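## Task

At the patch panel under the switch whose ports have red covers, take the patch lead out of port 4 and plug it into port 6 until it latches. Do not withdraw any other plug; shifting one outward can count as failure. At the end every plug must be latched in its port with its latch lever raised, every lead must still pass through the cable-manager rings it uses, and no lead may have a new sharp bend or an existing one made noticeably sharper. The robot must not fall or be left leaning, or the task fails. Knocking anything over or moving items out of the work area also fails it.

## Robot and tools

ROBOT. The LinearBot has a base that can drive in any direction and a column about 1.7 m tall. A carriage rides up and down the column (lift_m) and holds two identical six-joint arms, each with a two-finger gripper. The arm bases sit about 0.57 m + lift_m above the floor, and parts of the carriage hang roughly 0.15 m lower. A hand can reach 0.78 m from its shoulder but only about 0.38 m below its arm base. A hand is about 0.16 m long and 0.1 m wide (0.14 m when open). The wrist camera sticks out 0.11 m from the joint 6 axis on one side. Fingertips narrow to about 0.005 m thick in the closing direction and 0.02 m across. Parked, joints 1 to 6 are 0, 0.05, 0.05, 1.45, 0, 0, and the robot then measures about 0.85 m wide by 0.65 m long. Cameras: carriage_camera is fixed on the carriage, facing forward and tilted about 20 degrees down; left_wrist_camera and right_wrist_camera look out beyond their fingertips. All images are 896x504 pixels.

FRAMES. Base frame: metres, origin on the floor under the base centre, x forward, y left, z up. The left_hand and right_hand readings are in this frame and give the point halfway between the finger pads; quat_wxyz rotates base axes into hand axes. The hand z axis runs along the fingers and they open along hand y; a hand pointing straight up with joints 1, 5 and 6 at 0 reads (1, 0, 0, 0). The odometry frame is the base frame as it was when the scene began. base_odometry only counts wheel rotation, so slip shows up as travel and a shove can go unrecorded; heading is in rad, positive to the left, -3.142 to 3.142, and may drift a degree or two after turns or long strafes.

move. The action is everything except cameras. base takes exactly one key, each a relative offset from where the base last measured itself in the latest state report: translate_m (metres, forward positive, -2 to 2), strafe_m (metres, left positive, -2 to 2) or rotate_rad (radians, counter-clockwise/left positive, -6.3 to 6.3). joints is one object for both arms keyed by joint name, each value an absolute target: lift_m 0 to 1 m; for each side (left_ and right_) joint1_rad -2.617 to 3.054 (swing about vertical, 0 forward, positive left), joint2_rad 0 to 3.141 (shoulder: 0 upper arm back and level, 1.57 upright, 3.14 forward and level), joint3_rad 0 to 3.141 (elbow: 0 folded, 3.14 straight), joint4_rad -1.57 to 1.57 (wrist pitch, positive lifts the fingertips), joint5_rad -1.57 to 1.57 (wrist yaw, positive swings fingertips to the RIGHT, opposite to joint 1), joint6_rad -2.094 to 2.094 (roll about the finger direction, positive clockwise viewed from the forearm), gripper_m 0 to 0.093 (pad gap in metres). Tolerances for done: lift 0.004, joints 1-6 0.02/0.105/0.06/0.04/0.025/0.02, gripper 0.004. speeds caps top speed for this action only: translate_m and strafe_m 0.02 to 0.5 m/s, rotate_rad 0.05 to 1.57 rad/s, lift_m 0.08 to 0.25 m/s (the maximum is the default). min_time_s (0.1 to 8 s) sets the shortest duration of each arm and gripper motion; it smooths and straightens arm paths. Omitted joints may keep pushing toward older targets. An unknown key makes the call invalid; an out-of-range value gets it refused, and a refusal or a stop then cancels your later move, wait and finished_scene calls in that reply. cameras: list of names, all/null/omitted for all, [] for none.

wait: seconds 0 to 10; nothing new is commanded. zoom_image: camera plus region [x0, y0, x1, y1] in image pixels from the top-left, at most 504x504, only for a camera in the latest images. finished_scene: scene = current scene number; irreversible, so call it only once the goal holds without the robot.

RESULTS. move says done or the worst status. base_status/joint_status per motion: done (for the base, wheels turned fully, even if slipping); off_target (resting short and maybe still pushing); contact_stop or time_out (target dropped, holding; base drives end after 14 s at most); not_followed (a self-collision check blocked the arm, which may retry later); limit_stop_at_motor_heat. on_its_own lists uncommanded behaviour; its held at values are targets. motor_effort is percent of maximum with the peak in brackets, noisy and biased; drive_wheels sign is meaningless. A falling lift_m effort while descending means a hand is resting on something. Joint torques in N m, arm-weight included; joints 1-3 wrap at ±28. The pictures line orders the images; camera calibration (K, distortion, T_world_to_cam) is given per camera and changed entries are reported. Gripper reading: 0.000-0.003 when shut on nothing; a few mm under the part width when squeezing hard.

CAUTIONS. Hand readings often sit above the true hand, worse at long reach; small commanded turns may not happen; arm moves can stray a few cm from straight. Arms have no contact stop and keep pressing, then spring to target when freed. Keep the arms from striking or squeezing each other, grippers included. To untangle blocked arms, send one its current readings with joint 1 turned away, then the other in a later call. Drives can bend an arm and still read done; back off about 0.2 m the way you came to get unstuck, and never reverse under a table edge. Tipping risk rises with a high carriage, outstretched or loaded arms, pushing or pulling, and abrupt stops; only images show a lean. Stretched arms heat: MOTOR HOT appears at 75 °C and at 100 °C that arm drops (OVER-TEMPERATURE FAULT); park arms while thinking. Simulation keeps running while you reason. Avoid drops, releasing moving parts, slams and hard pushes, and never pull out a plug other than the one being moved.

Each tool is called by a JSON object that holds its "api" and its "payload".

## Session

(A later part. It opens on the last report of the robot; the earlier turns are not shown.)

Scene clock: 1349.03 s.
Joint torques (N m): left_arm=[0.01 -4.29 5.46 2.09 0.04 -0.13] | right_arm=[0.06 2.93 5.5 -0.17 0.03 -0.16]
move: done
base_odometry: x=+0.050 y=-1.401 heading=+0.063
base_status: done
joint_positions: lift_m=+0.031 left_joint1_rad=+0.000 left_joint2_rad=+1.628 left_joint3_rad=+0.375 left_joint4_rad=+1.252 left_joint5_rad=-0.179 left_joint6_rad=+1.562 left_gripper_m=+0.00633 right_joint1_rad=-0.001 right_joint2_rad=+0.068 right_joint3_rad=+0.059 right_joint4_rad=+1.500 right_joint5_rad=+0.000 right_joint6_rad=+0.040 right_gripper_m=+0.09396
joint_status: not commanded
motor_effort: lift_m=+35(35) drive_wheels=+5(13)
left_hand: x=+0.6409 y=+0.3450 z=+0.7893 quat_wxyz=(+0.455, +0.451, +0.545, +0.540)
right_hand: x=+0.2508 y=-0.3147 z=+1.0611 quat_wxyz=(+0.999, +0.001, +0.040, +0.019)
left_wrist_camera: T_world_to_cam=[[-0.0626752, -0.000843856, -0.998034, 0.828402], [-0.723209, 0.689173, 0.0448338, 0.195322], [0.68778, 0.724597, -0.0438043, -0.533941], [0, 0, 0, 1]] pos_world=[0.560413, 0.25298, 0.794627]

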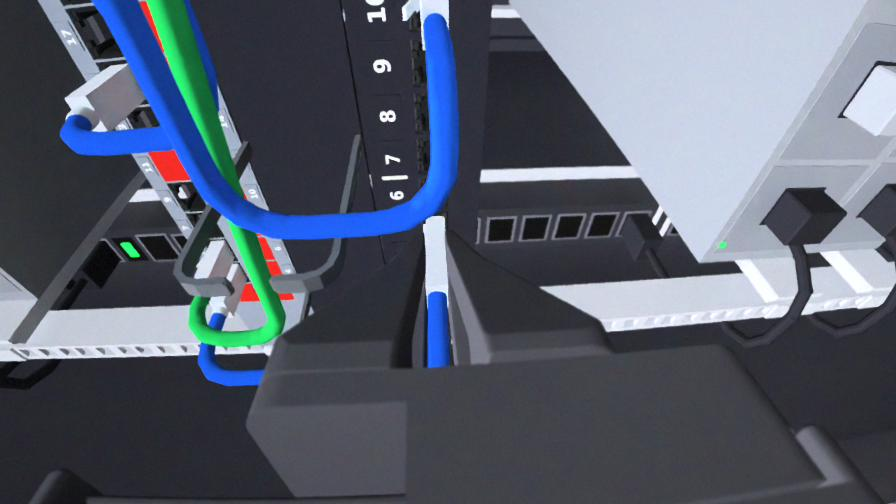

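{"api": "move", "payload": {"base": {"strafe_m": 0.002}, "speeds": {"strafe_m": 0.03}, "cameras": ["left_wrist_camera"]}}

{"api": "zoom_image", "payload": {"camera": "left_wrist_camera", "region": [370, 60, 490, 240]}}

Scene clock: 1434.00 s.
Joint torques (N m): left_arm=[0.05 -4.19 5.5 2.07 0.03 -0.13] | right_arm=[-0.06 2.84 5.75 -0.2 0.04 -0.12]
move: done
base_odometry: x=+0.050 y=-1.399 heading=+0.063
base_status: done
joint_positions: lift_m=+0.031 left_joint1_rad=+0.000 left_joint2_rad=+1.628 left_joint3_rad=+0.375 left_joint4_rad=+1.252 left_joint5_rad=-0.180 left_joint6_rad=+1.562 left_gripper_m=+0.00633 right_joint1_rad=-0.001 right_joint2_rad=+0.068 right_joint3_rad=+0.059 right_joint4_rad=+1.500 right_joint5_rad=+0.000 right_joint6_rad=+0.040 right_gripper_m=+0.09396
joint_status: not commanded
motor_effort: lift_m=+35(35) drive_wheels=+3(9)
left_hand: x=+0.6409 y=+0.3455 z=+0.7895 quat_wxyz=(+0.455, +0.451, +0.545, +0.541)
right_hand: x=+0.2508 y=-0.3147 z=+1.0611 quat_wxyz=(+0.999, +0.001, +0.040, +0.019)
left_wrist_camera: T_world_to_cam=[[-0.0618211, -0.000938338, -0.998087, 0.828097], [-0.72453, 0.687822, 0.0442305, 0.19674], [0.686465, 0.725878, -0.0432018, -0.534289], [0, 0, 0, 1]] pos_world=[0.560509, 0.253283, 0.794729]

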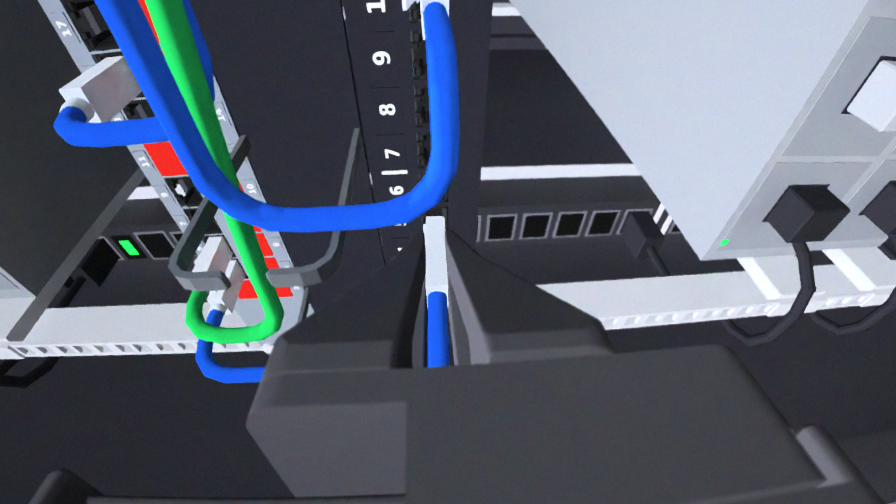

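Scaled by 2.800 (camera's finer frame: 1280x720).

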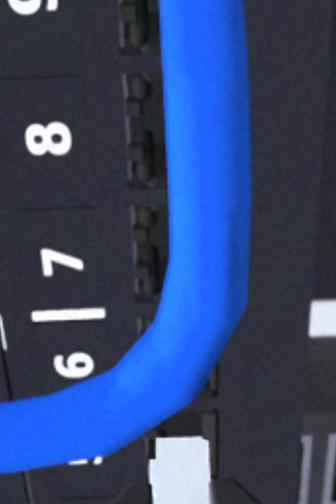

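{"api": "move", "payload": {"base": {"translate_m": 0.013}, "speeds": {"translate_m": 0.03}, "cameras": ["left_wrist_camera"]}}

{"api": "zoom_image", "payload": {"camera": "left_wrist_camera", "region": [370, 150, 490, 330]}}

Scene clock: 1473.17 s.
Joint torques (N m): left_arm=[-0.01 -4.21 5.52 2.08 0.03 -0.12] | right_arm=[-0.09 2.86 5.56 -0.21 -0.01 -0.14]
move: done
base_odometry: x=+0.062 y=-1.398 heading=+0.062
base_status: done
joint_positions: lift_m=+0.031 left_joint1_rad=+0.000 left_joint2_rad=+1.628 left_joint3_rad=+0.375 left_joint4_rad=+1.253 left_joint5_rad=-0.180 left_joint6_rad=+1.562 left_gripper_m=+0.00633 right_joint1_rad=-0.001 right_joint2_rad=+0.068 right_joint3_rad=+0.059 right_joint4_rad=+1.500 right_joint5_rad=+0.000 right_joint6_rad=+0.040 right_gripper_m=+0.09396
joint_status: not commanded
motor_effort: lift_m=+35(35) drive_wheels=+7(9)
left_hand: x=+0.6409 y=+0.3455 z=+0.7896 quat_wxyz=(+0.455, +0.451, +0.545, +0.541)
right_hand: x=+0.2508 y=-0.3147 z=+1.0611 quat_wxyz=(+0.999, +0.001, +0.040, +0.019)
left_wrist_camera: T_world_to_cam=[[-0.0614669, -0.000998611, -0.998109, 0.827932], [-0.724554, 0.687816, 0.0439323, 0.196991], [0.686471, 0.725884, -0.0430015, -0.534452], [0, 0, 0, 1]] pos_world=[0.560507, 0.253284, 0.79473]

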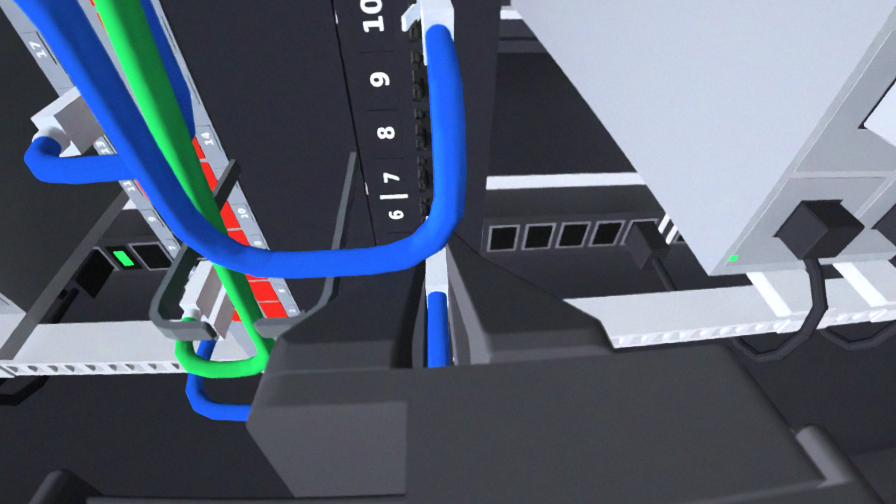

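Scaled by 2.800 (camera's finer frame: 1280x720).

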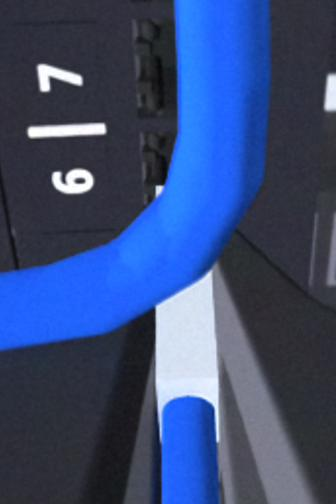

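{"api": "move", "payload": {"base": {"translate_m": 0.006}, "speeds": {"translate_m": 0.03}, "cameras": ["left_wrist_camera"]}}

{"api": "zoom_image", "payload": {"camera": "left_wrist_camera", "region": [370, 150, 490, 330]}}

Scene clock: 1482.20 s.
Joint torques (N m): left_arm=[-0.14 -4.18 5.49 2.07 0.09 -0.14] | right_arm=[-0.31 2.91 5.37 -0.2 0 -0.15]
move: done
base_odometry: x=+0.068 y=-1.398 heading=+0.061
base_status: done
joint_positions: lift_m=+0.031 left_joint1_rad=+0.000 left_joint2_rad=+1.628 left_joint3_rad=+0.375 left_joint4_rad=+1.254 left_joint5_rad=-0.184 left_joint6_rad=+1.562 left_gripper_m=+0.00633 right_joint1_rad=-0.001 right_joint2_rad=+0.068 right_joint3_rad=+0.059 right_joint4_rad=+1.501 right_joint5_rad=+0.000 right_joint6_rad=+0.040 right_gripper_m=+0.09396
joint_status: not commanded
motor_effort: lift_m=+35(35) drive_wheels=+9(14)
left_hand: x=+0.6407 y=+0.3463 z=+0.7897 quat_wxyz=(+0.454, +0.449, +0.546, +0.542)
right_hand: x=+0.2507 y=-0.3147 z=+1.0611 quat_wxyz=(+0.999, +0.001, +0.040, +0.019)
left_wrist_camera: T_world_to_cam=[[-0.0607531, -0.00125729, -0.998152, 0.827851], [-0.727755, 0.68446, 0.0434331, 0.19996], [0.683141, 0.729049, -0.0424981, -0.534279], [0, 0, 0, 1]] pos_world=[0.560804, 0.253692, 0.794931]

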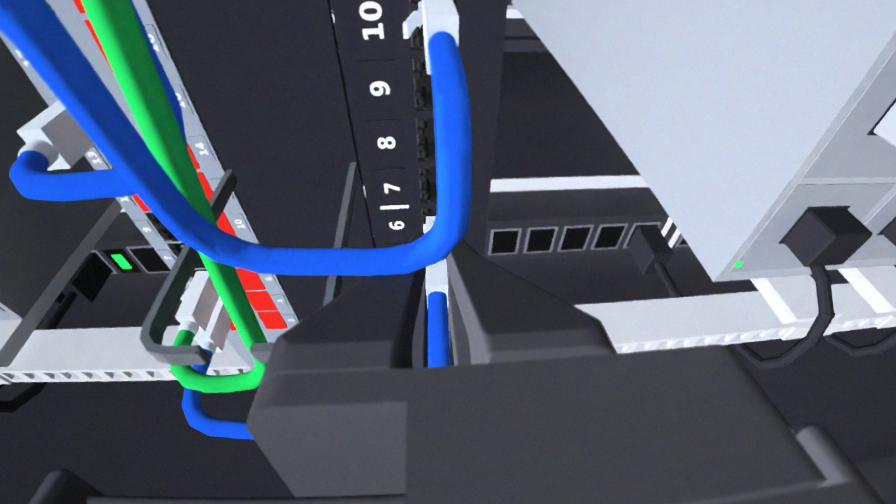

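Scaled by 2.800 (camera's finer frame: 1280x720).

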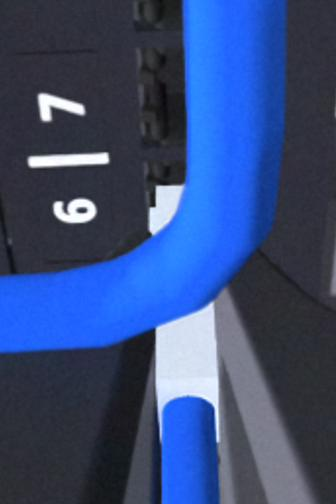

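{"api": "move", "payload": {"cameras": ["carriage_camera", "left_wrist_camera"]}}

{"api": "zoom_image", "payload": {"camera": "carriage_camera", "region": [200, 270, 440, 480]}}

Scene clock: 1524.47 s.
Joint torques (N m): left_arm=[0.01 -4.16 5.48 2.06 0.1 -0.14] | right_arm=[-0.34 3.06 5.53 -0.2 -0.02 -0.16]
base_odometry: x=+0.068 y=-1.398 heading=+0.061
base_status: done
joint_positions: lift_m=+0.031 left_joint1_rad=+0.000 left_joint2_rad=+1.628 left_joint3_rad=+0.375 left_joint4_rad=+1.254 left_joint5_rad=-0.185 left_joint6_rad=+1.562 left_gripper_m=+0.00633 right_joint1_rad=-0.001 right_joint2_rad=+0.068 right_joint3_rad=+0.059 right_joint4_rad=+1.501 right_joint5_rad=+0.000 right_joint6_rad=+0.040 right_gripper_m=+0.09396
joint_status: not commanded
motor_effort: lift_m=+35(35) drive_wheels=+8(14)
left_hand: x=+0.6407 y=+0.3464 z=+0.7897 quat_wxyz=(+0.454, +0.449, +0.546, +0.542) (m; base frame)
right_hand: x=+0.2507 y=-0.3147 z=+1.0611 quat_wxyz=(+0.999, +0.001, +0.040, +0.019) (m; base frame)
pictures: carriage_camera, left_wrist_camera
camera_calibration:
carriage_camera: T_world_to_cam=[[-0.031539, -0.999314, -0.0194245, 0.0229547], [-0.335851, 0.0288998, -0.941472, 1.03761], [0.941387, -0.0231694, -0.336532, 0.206201], [0, 0, 0, 1]] pos_world=[0.155091, -0.00227023, 1.04672]
left_wrist_camera: T_world_to_cam=[[-0.0607561, -0.00127888, -0.998152, 0.827859], [-0.727999, 0.684201, 0.0434356, 0.200091], [0.682881, 0.729292, -0.0425004, -0.534267], [0, 0, 0, 1]] pos_world=[0.560805, 0.253792, 0.794931]

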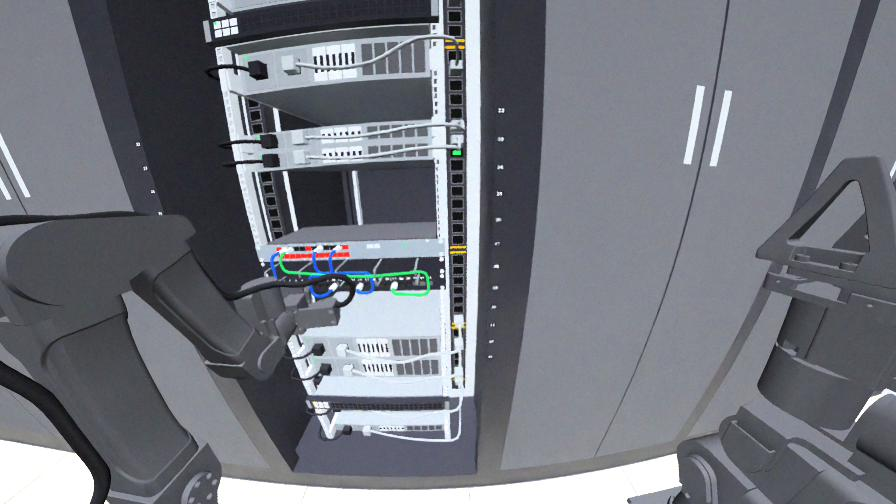

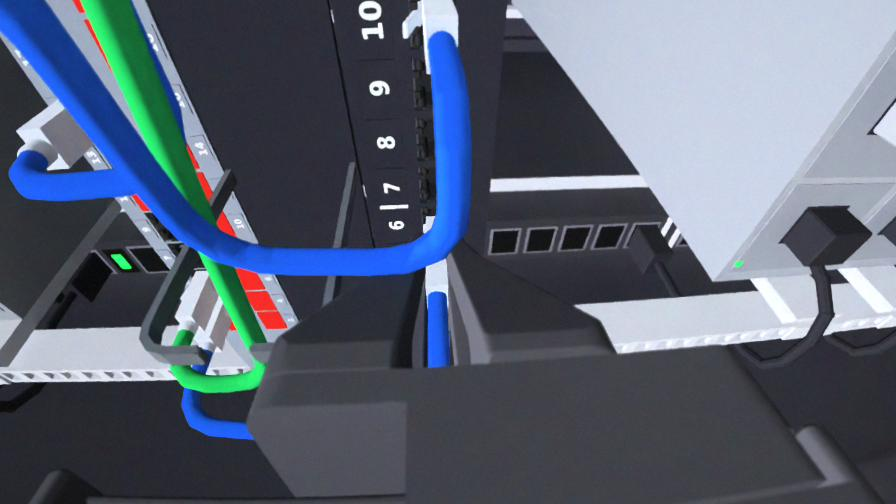

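Scaled by 2.100 (camera's finer frame: 1280x720).

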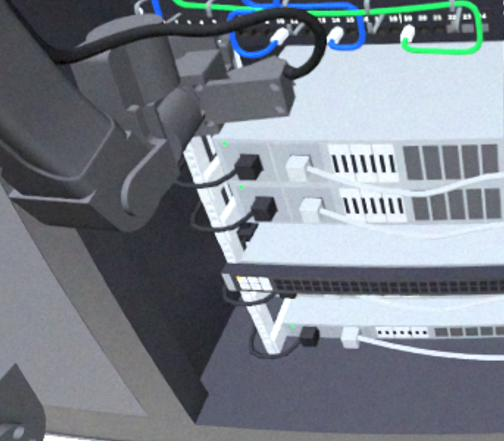

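{"api": "zoom_image", "payload": {"camera": "carriage_camera", "region": [250, 235, 450, 345]}}

Scaled by 2.520 (camera's finer frame: 1280x720).

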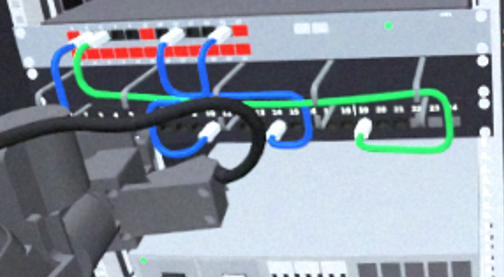

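{"api": "zoom_image", "payload": {"camera": "left_wrist_camera", "region": [0, 0, 480, 380]}}

Scaled by 1.050 (camera's finer frame: 1280x720).

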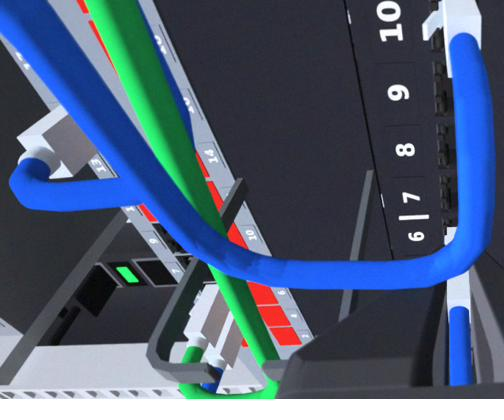

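{"api": "move", "payload": {"base": {"translate_m": 0.006}, "speeds": {"translate_m": 0.03}, "cameras": ["left_wrist_camera"]}}

{"api": "zoom_image", "payload": {"camera": "left_wrist_camera", "region": [370, 150, 490, 330]}}

Scene clock: 1693.33 s.
Joint torques (N m): left_arm=[-0.01 -4.12 5.86 2 0.18 -0.14] | right_arm=[-0.21 2.95 5.44 -0.23 0.05 -0.12]
move: done
base_odometry: x=+0.074 y=-1.398 heading=+0.060
base_status: done
joint_positions: lift_m=+0.031 left_joint1_rad=+0.000 left_joint2_rad=+1.628 left_joint3_rad=+0.369 left_joint4_rad=+1.262 left_joint5_rad=-0.192 left_joint6_rad=+1.562 left_gripper_m=+0.00633 right_joint1_rad=-0.001 right_joint2_rad=+0.068 right_joint3_rad=+0.059 right_joint4_rad=+1.501 right_joint5_rad=+0.000 right_joint6_rad=+0.040 right_gripper_m=+0.09396
joint_status: not commanded
motor_effort: lift_m=+35(35) drive_wheels=+8(14)
left_hand: x=+0.6391 y=+0.3475 z=+0.7894 quat_wxyz=(+0.453, +0.447, +0.547, +0.544)
right_hand: x=+0.2506 y=-0.3147 z=+1.0611 quat_wxyz=(+0.999, +0.001, +0.039, +0.019)
left_wrist_camera: T_world_to_cam=[[-0.0584087, -0.00167031, -0.998291, 0.826199], [-0.732775, 0.679189, 0.0417373, 0.204257], [0.677959, 0.733961, -0.0408945, -0.533753], [0, 0, 0, 1]] pos_world=[0.559795, 0.254405, 0.794435]

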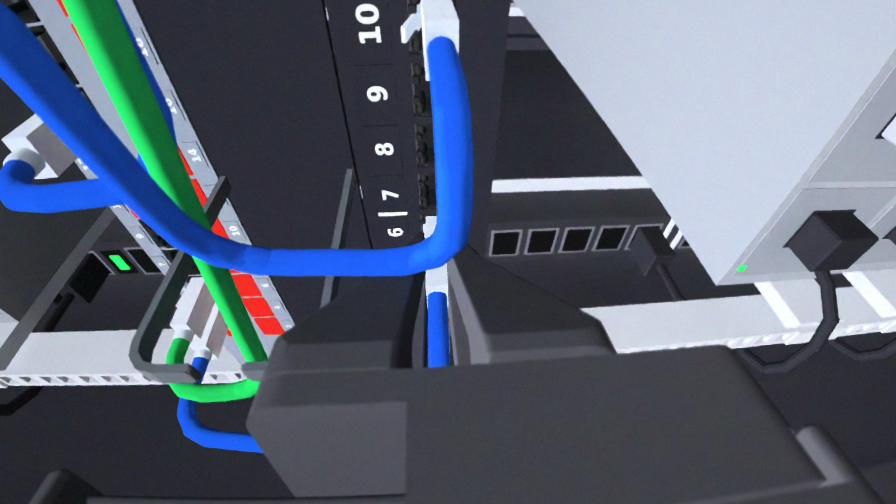

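Scaled by 2.800 (camera's finer frame: 1280x720).

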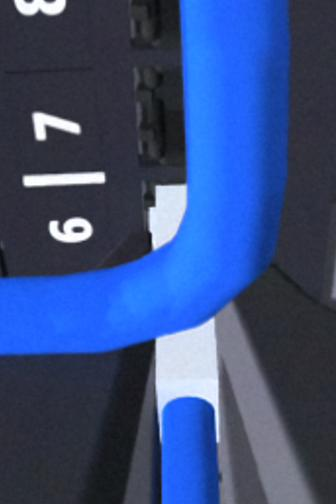

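{"api": "move", "payload": {"base": {"translate_m": 0.006}, "speeds": {"translate_m": 0.03}, "cameras": ["left_wrist_camera"]}}

{"api": "zoom_image", "payload": {"camera": "left_wrist_camera", "region": [370, 150, 490, 330]}}

Scene clock: 1727.57 s.
Joint torques (N m): left_arm=[0.05 -4.1 7.84 1.67 0.27 -0.14] | right_arm=[-0.12 3.04 5.57 -0.23 -0.04 -0.15]
move: done
base_odometry: x=+0.080 y=-1.398 heading=+0.060
base_status: done
joint_positions: lift_m=+0.031 left_joint1_rad=+0.000 left_joint2_rad=+1.628 left_joint3_rad=+0.347 left_joint4_rad=+1.293 left_joint5_rad=-0.204 left_joint6_rad=+1.562 left_gripper_m=+0.00633 right_joint1_rad=-0.001 right_joint2_rad=+0.068 right_joint3_rad=+0.059 right_joint4_rad=+1.501 right_joint5_rad=+0.000 right_joint6_rad=+0.040 right_gripper_m=+0.09396
joint_status: not commanded
motor_effort: lift_m=+35(35) drive_wheels=+9(16)
left_hand: x=+0.6340 y=+0.3495 z=+0.7888 quat_wxyz=(+0.452, +0.441, +0.548, +0.549)
right_hand: x=+0.2506 y=-0.3147 z=+1.0611 quat_wxyz=(+0.999, +0.001, +0.039, +0.019)
left_wrist_camera: T_world_to_cam=[[-0.0492575, -0.00237179, -0.998783, 0.820067], [-0.741124, 0.670457, 0.0349582, 0.212908], [0.669558, 0.741944, -0.0347828, -0.534038], [0, 0, 0, 1]] pos_world=[0.555756, 0.255426, 0.793051]

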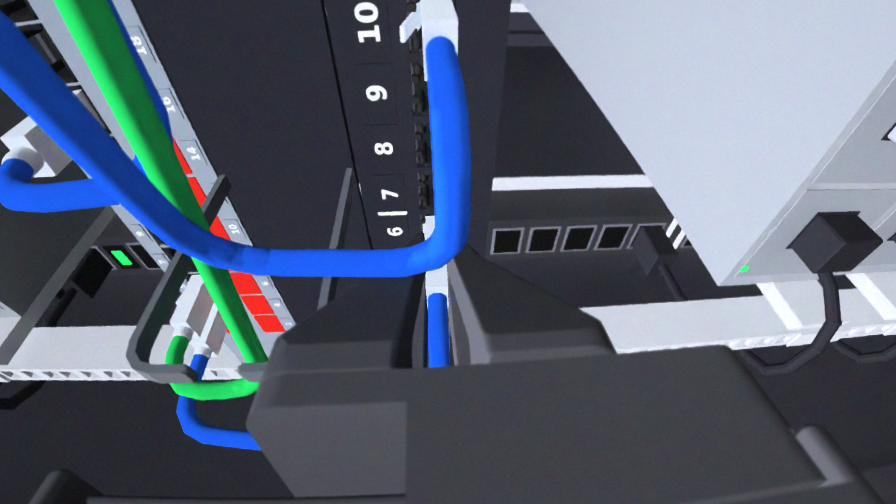

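Scaled by 2.800 (camera's finer frame: 1280x720).

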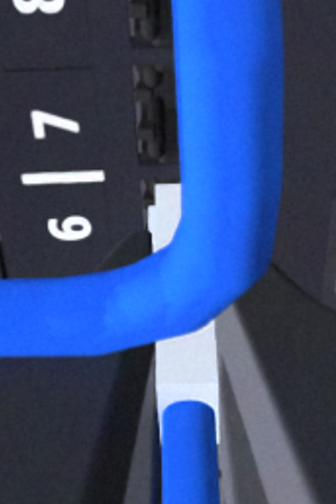

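{"api": "move", "payload": {"joints": {"lift_m": 0.0285}, "speeds": {"lift_m": 0.08}, "cameras": ["left_wrist_camera"]}}

{"api": "zoom_image", "payload": {"camera": "left_wrist_camera", "region": [370, 150, 490, 330]}}

Scene clock: 1824.03 s.
Joint torques (N m): left_arm=[-0.08 -3.96 7.77 1.6 0.32 -0.13] | right_arm=[-0.14 2.91 5.48 -0.19 0.03 -0.12]
move: done
base_odometry: x=+0.080 y=-1.398 heading=+0.060
base_status: not commanded
joint_positions: lift_m=+0.029 left_joint1_rad=+0.000 left_joint2_rad=+1.628 left_joint3_rad=+0.347 left_joint4_rad=+1.302 left_joint5_rad=-0.204 left_joint6_rad=+1.562 left_gripper_m=+0.00633 right_joint1_rad=-0.001 right_joint2_rad=+0.068 right_joint3_rad=+0.059 right_joint4_rad=+1.501 right_joint5_rad=+0.000 right_joint6_rad=+0.040 right_gripper_m=+0.09396
joint_status: all done
motor_effort: lift_m=+34(35) drive_wheels=+9(10)
left_hand: x=+0.6339 y=+0.3495 z=+0.7884 quat_wxyz=(+0.454, +0.438, +0.546, +0.551)
right_hand: x=+0.2506 y=-0.3147 z=+1.0586 quat_wxyz=(+0.999, +0.001, +0.039, +0.019)
left_wrist_camera: T_world_to_cam=[[-0.0408268, -0.00241973, -0.999163, 0.81461], [-0.741368, 0.670486, 0.0286693, 0.218028], [0.669855, 0.741919, -0.0291677, -0.538657], [0, 0, 0, 1]] pos_world=[0.55572, 0.255426, 0.791966]

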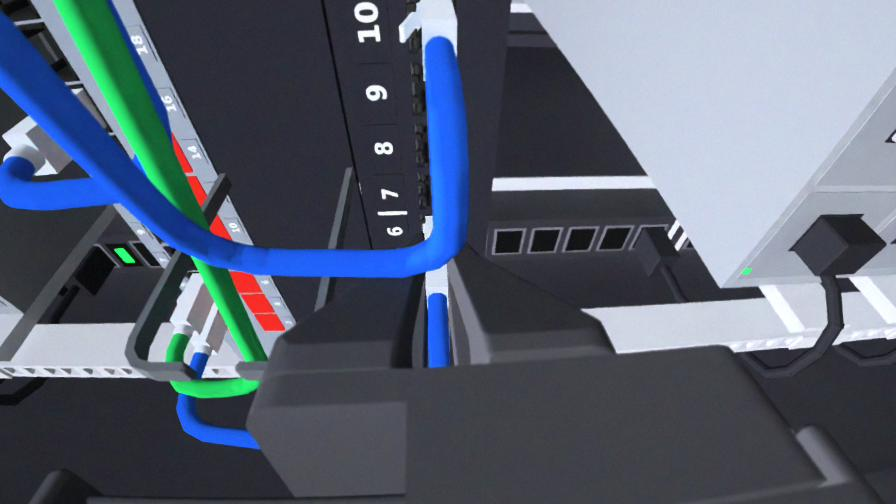

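Scaled by 2.800 (camera's finer frame: 1280x720).

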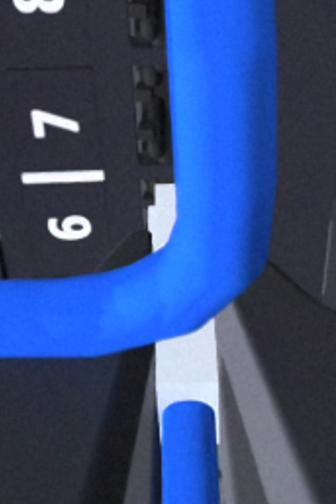

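{"api": "zoom_image", "payload": {"camera": "left_wrist_camera", "region": [390, 0, 490, 120]}}

{"api": "zoom_image", "payload": {"camera": "left_wrist_camera", "region": [400, 200, 480, 320]}}

Scaled by 4.200 (camera's finer frame: 1280x720).

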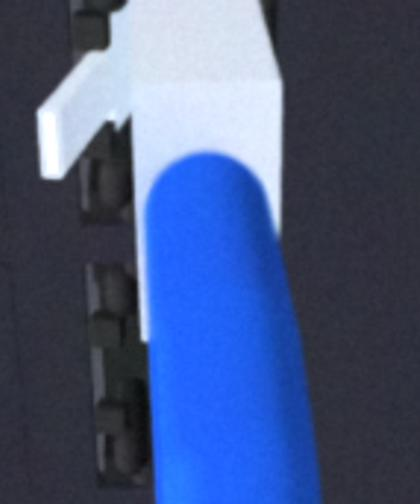

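Scaled by 4.200 (camera's finer frame: 1280x720).

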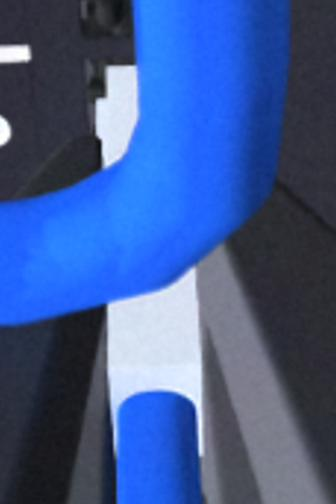

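{"api": "move", "payload": {"base": {"translate_m": -0.012}, "speeds": {"translate_m": 0.03}, "cameras": ["left_wrist_camera"]}}

{"api": "zoom_image", "payload": {"camera": "left_wrist_camera", "region": [370, 150, 490, 330]}}

Scene clock: 2002.17 s.
Joint torques (N m): left_arm=[-0.01 -4.15 7.06 1.99 0.18 -0.13] | right_arm=[-0.12 2.93 5.5 -0.18 -0.02 -0.19]
move: done
base_odometry: x=+0.068 y=-1.399 heading=+0.061
base_status: done
joint_positions: lift_m=+0.029 left_joint1_rad=+0.000 left_joint2_rad=+1.628 left_joint3_rad=+0.356 left_joint4_rad=+1.263 left_joint5_rad=-0.194 left_joint6_rad=+1.562 left_gripper_m=+0.00633 right_joint1_rad=-0.001 right_joint2_rad=+0.068 right_joint3_rad=+0.059 right_joint4_rad=+1.501 right_joint5_rad=+0.000 right_joint6_rad=+0.040 right_gripper_m=+0.09396
joint_status: not commanded
motor_effort: lift_m=+34(35) drive_wheels=+7(10)
left_hand: x=+0.6364 y=+0.3478 z=+0.7827 quat_wxyz=(+0.449, +0.449, +0.550, +0.542)
right_hand: x=+0.2506 y=-0.3147 z=+1.0586 quat_wxyz=(+0.999, +0.001, +0.039, +0.019)
left_wrist_camera: T_world_to_cam=[[-0.0694432, -0.00183405, -0.997584, 0.82578], [-0.733583, 0.677771, 0.0498197, 0.197074], [0.676042, 0.735271, -0.048412, -0.525745], [0, 0, 0, 1]] pos_world=[0.557341, 0.254508, 0.788515]

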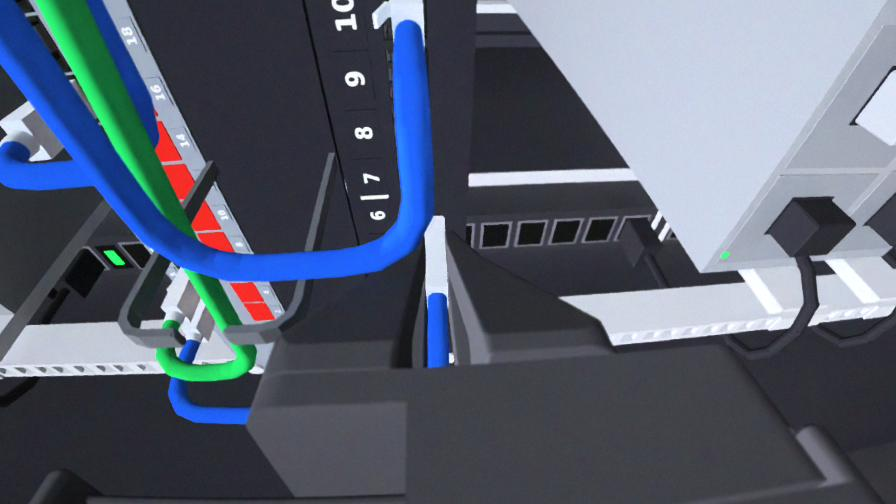

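Scaled by 2.800 (camera's finer frame: 1280x720).

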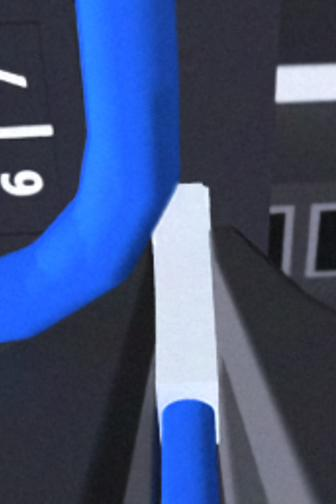

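{"api": "move", "payload": {"joints": {"lift_m": 0.034}, "speeds": {"lift_m": 0.08}, "cameras": ["left_wrist_camera"]}}

{"api": "zoom_image", "payload": {"camera": "left_wrist_camera", "region": [370, 150, 490, 330]}}

Scene clock: 2033.10 s.
Joint torques (N m): left_arm=[-0.05 -4.14 6.74 2.05 0.19 -0.13] | right_arm=[-0.1 2.8 5.29 -0.24 0.02 -0.11]
move: done
base_odometry: x=+0.068 y=-1.399 heading=+0.061
base_status: not commanded
joint_positions: lift_m=+0.034 left_joint1_rad=+0.000 left_joint2_rad=+1.628 left_joint3_rad=+0.361 left_joint4_rad=+1.258 left_joint5_rad=-0.193 left_joint6_rad=+1.562 left_gripper_m=+0.00633 right_joint1_rad=-0.001 right_joint2_rad=+0.068 right_joint3_rad=+0.059 right_joint4_rad=+1.501 right_joint5_rad=+0.000 right_joint6_rad=+0.040 right_gripper_m=+0.09396
joint_status: all done
motor_effort: lift_m=+43(54) drive_wheels=-5(9)
left_hand: x=+0.6373 y=+0.3478 z=+0.7876 quat_wxyz=(+0.449, +0.450, +0.550, +0.542)
right_hand: x=+0.2506 y=-0.3147 z=+1.0634 quat_wxyz=(+0.999, +0.001, +0.039, +0.019)
left_wrist_camera: T_world_to_cam=[[-0.0710027, -0.00173471, -0.997475, 0.831687], [-0.733229, 0.678065, 0.0510138, 0.196266], [0.676264, 0.735, -0.0494164, -0.525369], [0, 0, 0, 1]] pos_world=[0.558248, 0.254507, 0.793612]

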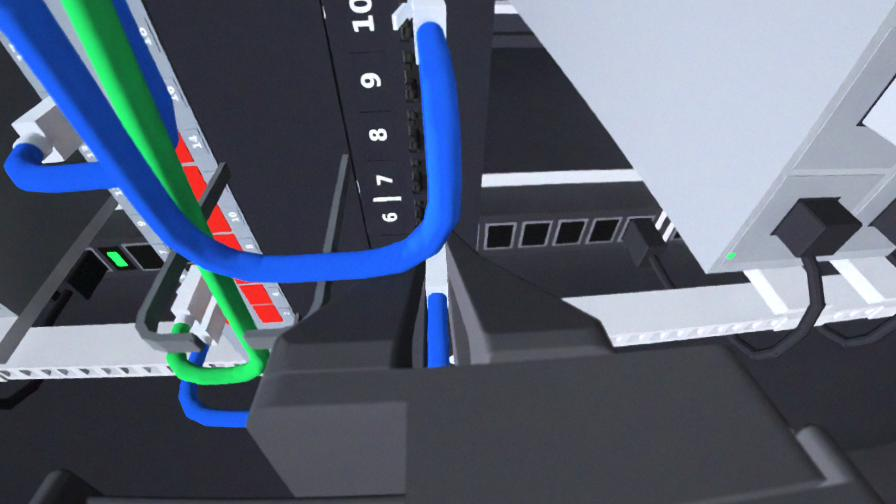

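Scaled by 2.800 (camera's finer frame: 1280x720).

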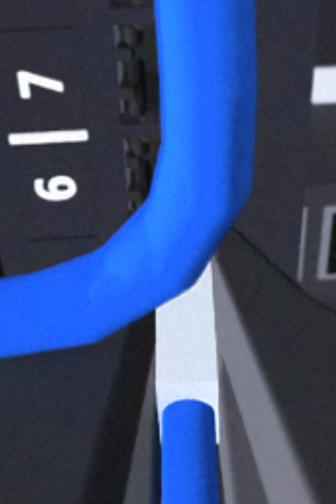

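{"api": "move", "payload": {"joints": {"lift_m": 0.035}, "speeds": {"lift_m": 0.08}, "cameras": []}}

{"api": "move", "payload": {"base": {"translate_m": 0.010}, "speeds": {"translate_m": 0.03}, "cameras": ["left_wrist_camera"]}}

{"api": "zoom_image", "payload": {"camera": "left_wrist_camera", "region": [370, 150, 490, 330]}}

Scene clock: 2059.07 s.
Joint torques (N m): left_arm=[-0.06 -4.08 6.71 2.04 0.19 -0.14] | right_arm=[-0.09 3.15 5.41 -0.16 -0.02 -0.1]
move: done
base_odometry: x=+0.068 y=-1.399 heading=+0.061
base_status: not commanded
joint_positions: lift_m=+0.035 left_joint1_rad=+0.000 left_joint2_rad=+1.628 left_joint3_rad=+0.361 left_joint4_rad=+1.257 left_joint5_rad=-0.193 left_joint6_rad=+1.562 left_gripper_m=+0.00633 right_joint1_rad=-0.001 right_joint2_rad=+0.068 right_joint3_rad=+0.059 right_joint4_rad=+1.501 right_joint5_rad=+0.000 right_joint6_rad=+0.040 right_gripper_m=+0.09396
joint_status: all done
motor_effort: lift_m=+44(49) drive_wheels=-4(6)
left_hand: x=+0.6374 y=+0.3477 z=+0.7885 quat_wxyz=(+0.449, +0.450, +0.550, +0.542)
right_hand: x=+0.2506 y=-0.3147 z=+1.0643 quat_wxyz=(+0.999, +0.001, +0.039, +0.019)

Scene clock: 2059.83 s.
Joint torques (N m): left_arm=[-0.25 -4.15 6.8 2.06 0.25 -0.13] | right_arm=[-0.06 2.92 5.7 -0.23 -0.02 -0.11]
move: done
base_odometry: x=+0.078 y=-1.399 heading=+0.060
base_status: done
joint_positions: lift_m=+0.035 left_joint1_rad=+0.002 left_joint2_rad=+1.628 left_joint3_rad=+0.361 left_joint4_rad=+1.256 left_joint5_rad=-0.198 left_joint6_rad=+1.562 left_gripper_m=+0.00633 right_joint1_rad=-0.001 right_joint2_rad=+0.068 right_joint3_rad=+0.059 right_joint4_rad=+1.501 right_joint5_rad=+0.000 right_joint6_rad=+0.040 right_gripper_m=+0.09396
joint_status: not commanded
motor_effort: lift_m=+44(44) drive_wheels=+9(12)
left_hand: x=+0.6372 y=+0.3492 z=+0.7882 quat_wxyz=(+0.447, +0.448, +0.552, +0.543)
right_hand: x=+0.2506 y=-0.3147 z=+1.0643 quat_wxyz=(+0.999, +0.001, +0.039, +0.019)
left_wrist_camera: T_world_to_cam=[[-0.0724777, -0.00219987, -0.997368, 0.833277], [-0.737571, 0.673255, 0.0521136, 0.198764], [0.671368, 0.739407, -0.0504185, -0.523941], [0, 0, 0, 1]] pos_world=[0.558754, 0.255419, 0.794309]

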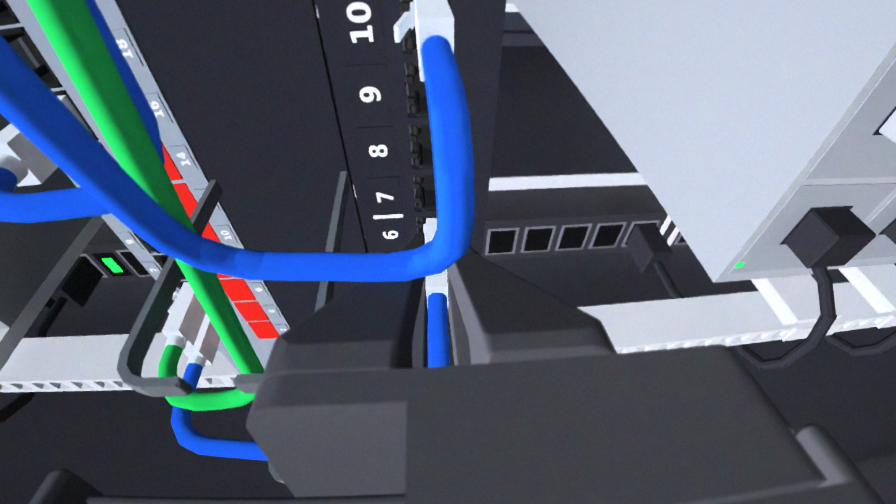

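Scaled by 2.800 (camera's finer frame: 1280x720).

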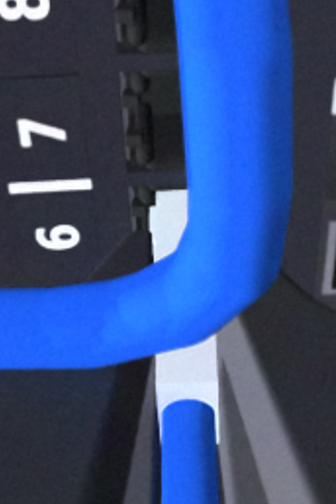

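{"api": "move", "payload": {"base": {"translate_m": 0.004}, "speeds": {"translate_m": 0.03}, "cameras": ["left_wrist_camera"]}}

{"api": "zoom_image", "payload": {"camera": "left_wrist_camera", "region": [370, 150, 490, 330]}}

Scene clock: 2072.27 s.
Joint torques (N m): left_arm=[-0.23 -4.08 6.6 2.07 0.32 -0.14] | right_arm=[-0.12 2.93 5.55 -0.2 -0.03 -0.11]
move: done
base_odometry: x=+0.082 y=-1.399 heading=+0.059
base_status: done
joint_positions: lift_m=+0.035 left_joint1_rad=+0.003 left_joint2_rad=+1.628 left_joint3_rad=+0.361 left_joint4_rad=+1.255 left_joint5_rad=-0.203 left_joint6_rad=+1.562 left_gripper_m=+0.00633 right_joint1_rad=-0.001 right_joint2_rad=+0.068 right_joint3_rad=+0.059 right_joint4_rad=+1.500 right_joint5_rad=+0.000 right_joint6_rad=+0.040 right_gripper_m=+0.09396
joint_status: not commanded
motor_effort: lift_m=+44(44) drive_wheels=+8(16)
left_hand: x=+0.6370 y=+0.3505 z=+0.7881 quat_wxyz=(+0.445, +0.447, +0.553, +0.544)
right_hand: x=+0.2509 y=-0.3147 z=+1.0643 quat_wxyz=(+0.999, +0.001, +0.040, +0.019)
left_wrist_camera: T_world_to_cam=[[-0.0728184, -0.00255914, -0.997342, 0.833463], [-0.741349, 0.66907, 0.0524109, 0.201394], [0.667158, 0.743195, -0.0506178, -0.523206], [0, 0, 0, 1]] pos_world=[0.559055, 0.25623, 0.794209]

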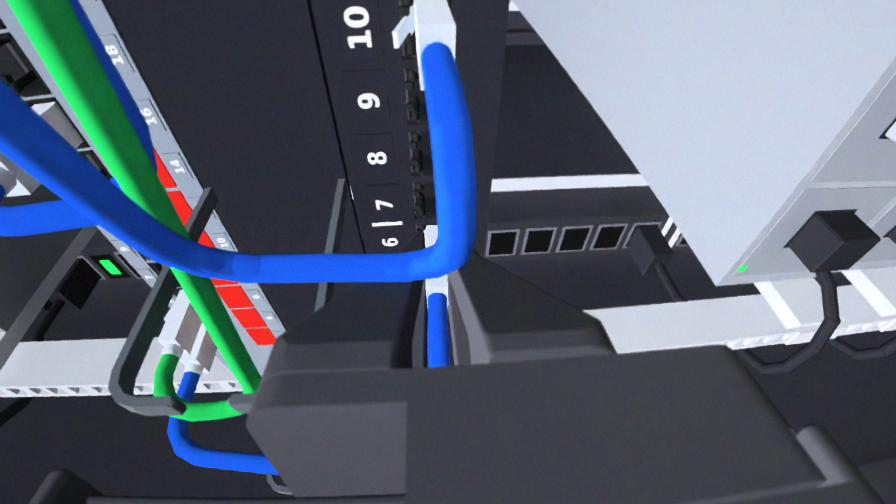

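Scaled by 2.800 (camera's finer frame: 1280x720).

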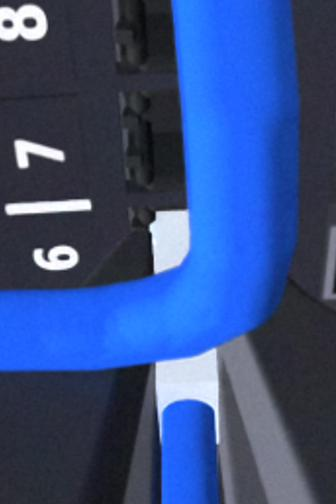

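{"api": "move", "payload": {"base": {"translate_m": 0.003}, "speeds": {"translate_m": 0.03}, "cameras": ["left_wrist_camera"]}}

{"api": "zoom_image", "payload": {"camera": "left_wrist_camera", "region": [370, 150, 490, 330]}}

Scene clock: 2089.03 s.
Joint torques (N m): left_arm=[-0.29 -4.21 6.63 2.02 0.35 -0.14] | right_arm=[-0.23 3.18 5.71 -0.18 0 -0.14]
move: done
base_odometry: x=+0.084 y=-1.399 heading=+0.058
base_status: done
joint_positions: lift_m=+0.035 left_joint1_rad=+0.004 left_joint2_rad=+1.628 left_joint3_rad=+0.361 left_joint4_rad=+1.255 left_joint5_rad=-0.207 left_joint6_rad=+1.562 left_gripper_m=+0.00633 right_joint1_rad=-0.001 right_joint2_rad=+0.068 right_joint3_rad=+0.059 right_joint4_rad=+1.500 right_joint5_rad=+0.000 right_joint6_rad=+0.040 right_gripper_m=+0.09396
joint_status: not commanded
motor_effort: lift_m=+44(44) drive_wheels=+8(14)
left_hand: x=+0.6367 y=+0.3513 z=+0.7880 quat_wxyz=(+0.444, +0.446, +0.555, +0.545)
right_hand: x=+0.2509 y=-0.3146 z=+1.0642 quat_wxyz=(+0.999, +0.001, +0.040, +0.019)
left_wrist_camera: T_world_to_cam=[[-0.0731675, -0.00284532, -0.997316, 0.833626], [-0.744399, 0.665651, 0.0527134, 0.203552], [0.663714, 0.746258, -0.0508221, -0.522421], [0, 0, 0, 1]] pos_world=[0.559257, 0.256738, 0.794108]

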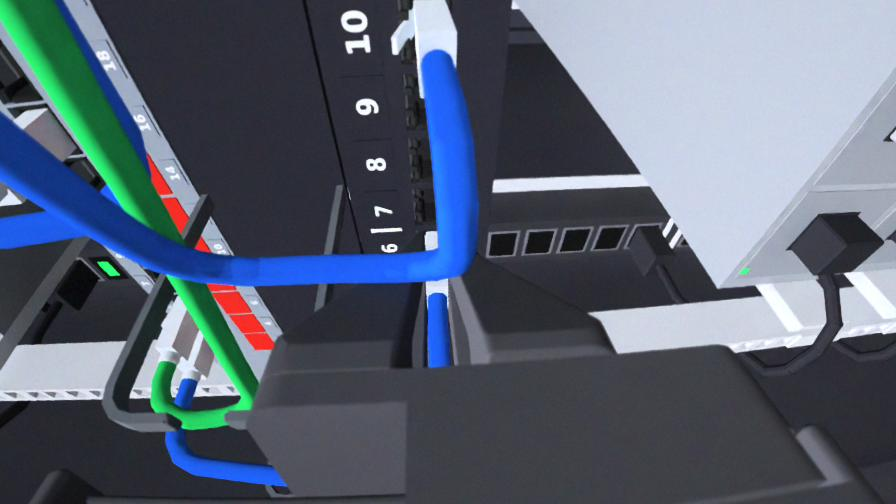

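Scaled by 2.800 (camera's finer frame: 1280x720).

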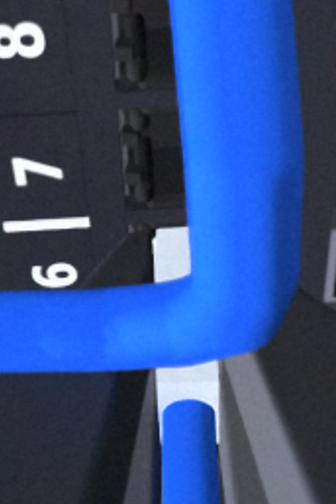

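{"api": "zoom_image", "payload": {"camera": "left_wrist_camera", "region": [390, 0, 490, 120]}}

Scaled by 4.200 (camera's finer frame: 1280x720).

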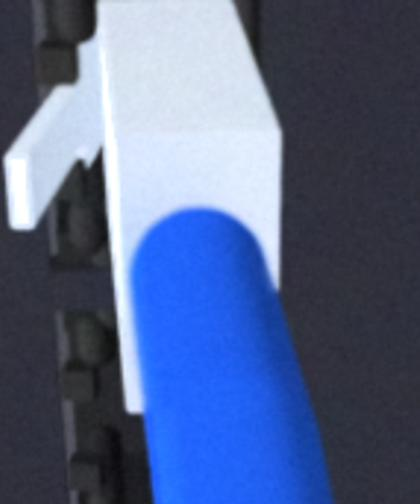

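{"api": "move", "payload": {"base": {"translate_m": 0.003}, "speeds": {"translate_m": 0.03}, "cameras": ["left_wrist_camera"]}}

{"api": "zoom_image", "payload": {"camera": "left_wrist_camera", "region": [370, 150, 490, 330]}}

Scene clock: 2132.10 s.
Joint torques (N m): left_arm=[-0.32 -4.03 7.6 1.92 0.4 -0.14] | right_arm=[-0.34 2.88 5.44 -0.21 0.01 -0.14]
move: done
base_odometry: x=+0.087 y=-1.399 heading=+0.057
base_status: done
joint_positions: lift_m=+0.035 left_joint1_rad=+0.004 left_joint2_rad=+1.628 left_joint3_rad=+0.351 left_joint4_rad=+1.269 left_joint5_rad=-0.212 left_joint6_rad=+1.562 left_gripper_m=+0.00633 right_joint1_rad=-0.001 right_joint2_rad=+0.068 right_joint3_rad=+0.059 right_joint4_rad=+1.500 right_joint5_rad=+0.000 right_joint6_rad=+0.040 right_gripper_m=+0.09396
joint_status: not commanded
motor_effort: lift_m=+44(44) drive_wheels=+10(15)
left_hand: x=+0.6346 y=+0.3523 z=+0.7879 quat_wxyz=(+0.444, +0.443, +0.555, +0.547)
right_hand: x=+0.2509 y=-0.3146 z=+1.0642 quat_wxyz=(+0.999, +0.001, +0.040, +0.019)
left_wrist_camera: T_world_to_cam=[[-0.068694, -0.00313219, -0.997633, 0.830943], [-0.747926, 0.66194, 0.0494217, 0.207488], [0.660218, 0.74955, -0.047814, -0.522965], [0, 0, 0, 1]] pos_world=[0.557538, 0.257247, 0.793716]

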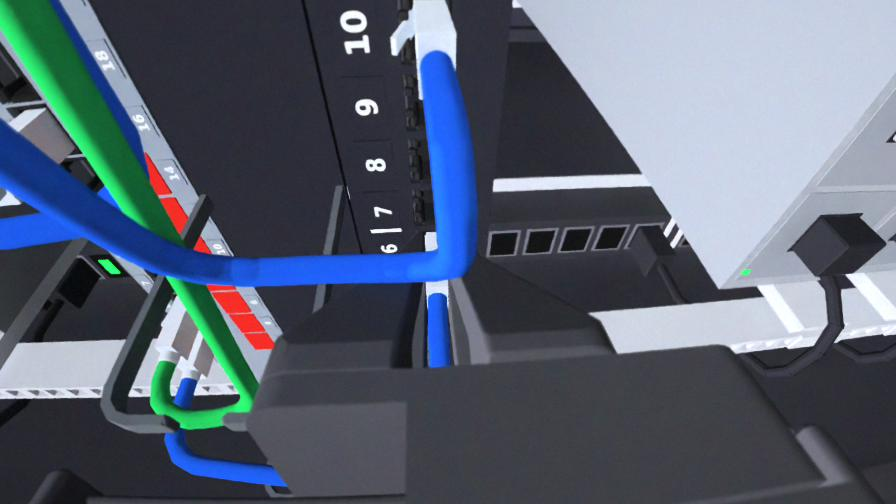

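Scaled by 2.800 (camera's finer frame: 1280x720).

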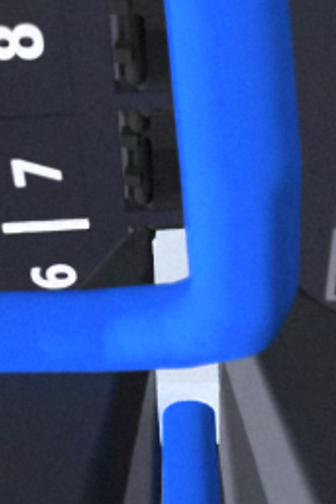

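{"api": "move", "payload": {"base": {"translate_m": 0.004}, "speeds": {"translate_m": 0.03}, "cameras": ["left_wrist_camera"]}}

{"api": "zoom_image", "payload": {"camera": "left_wrist_camera", "region": [370, 190, 460, 320]}}

Scene clock: 2140.40 s.
Joint torques (N m): left_arm=[-0.35 -3.7 8.66 1.79 0.48 -0.14] | right_arm=[-0.02 3 5.53 -0.14 0.02 -0.15]
move: done
base_odometry: x=+0.091 y=-1.399 heading=+0.056
base_status: done
joint_positions: lift_m=+0.035 left_joint1_rad=+0.004 left_joint2_rad=+1.625 left_joint3_rad=+0.337 left_joint4_rad=+1.285 left_joint5_rad=-0.218 left_joint6_rad=+1.562 left_gripper_m=+0.00632 right_joint1_rad=-0.001 right_joint2_rad=+0.068 right_joint3_rad=+0.059 right_joint4_rad=+1.500 right_joint5_rad=+0.000 right_joint6_rad=+0.040 right_gripper_m=+0.09396
joint_status: not commanded
motor_effort: lift_m=+44(44) drive_wheels=+10(17)
left_hand: x=+0.6310 y=+0.3533 z=+0.7876 quat_wxyz=(+0.443, +0.440, +0.555, +0.550)
right_hand: x=+0.2509 y=-0.3146 z=+1.0642 quat_wxyz=(+0.999, +0.001, +0.040, +0.019)
left_wrist_camera: T_world_to_cam=[[-0.0640729, -0.00346507, -0.997939, 0.82782], [-0.752448, 0.657041, 0.0460298, 0.211395], [0.655527, 0.753847, -0.0447058, -0.5225], [0, 0, 0, 1]] pos_world=[0.554618, 0.257858, 0.793025]

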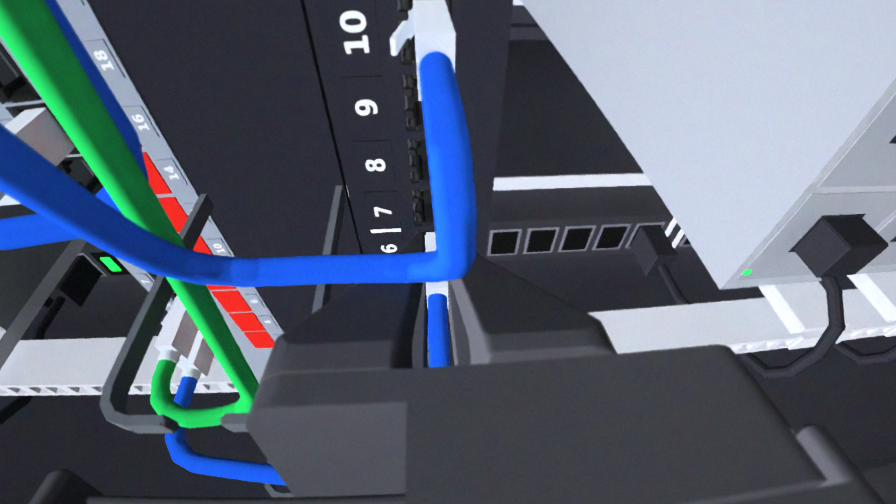

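Scaled by 3.877 (camera's finer frame: 1280x720).

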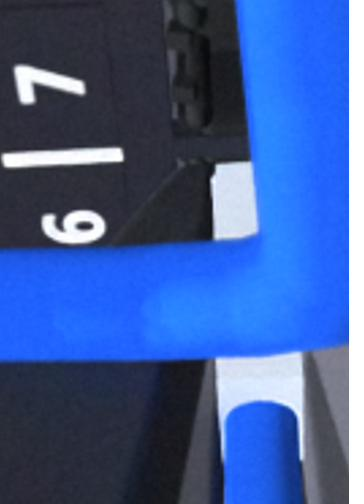

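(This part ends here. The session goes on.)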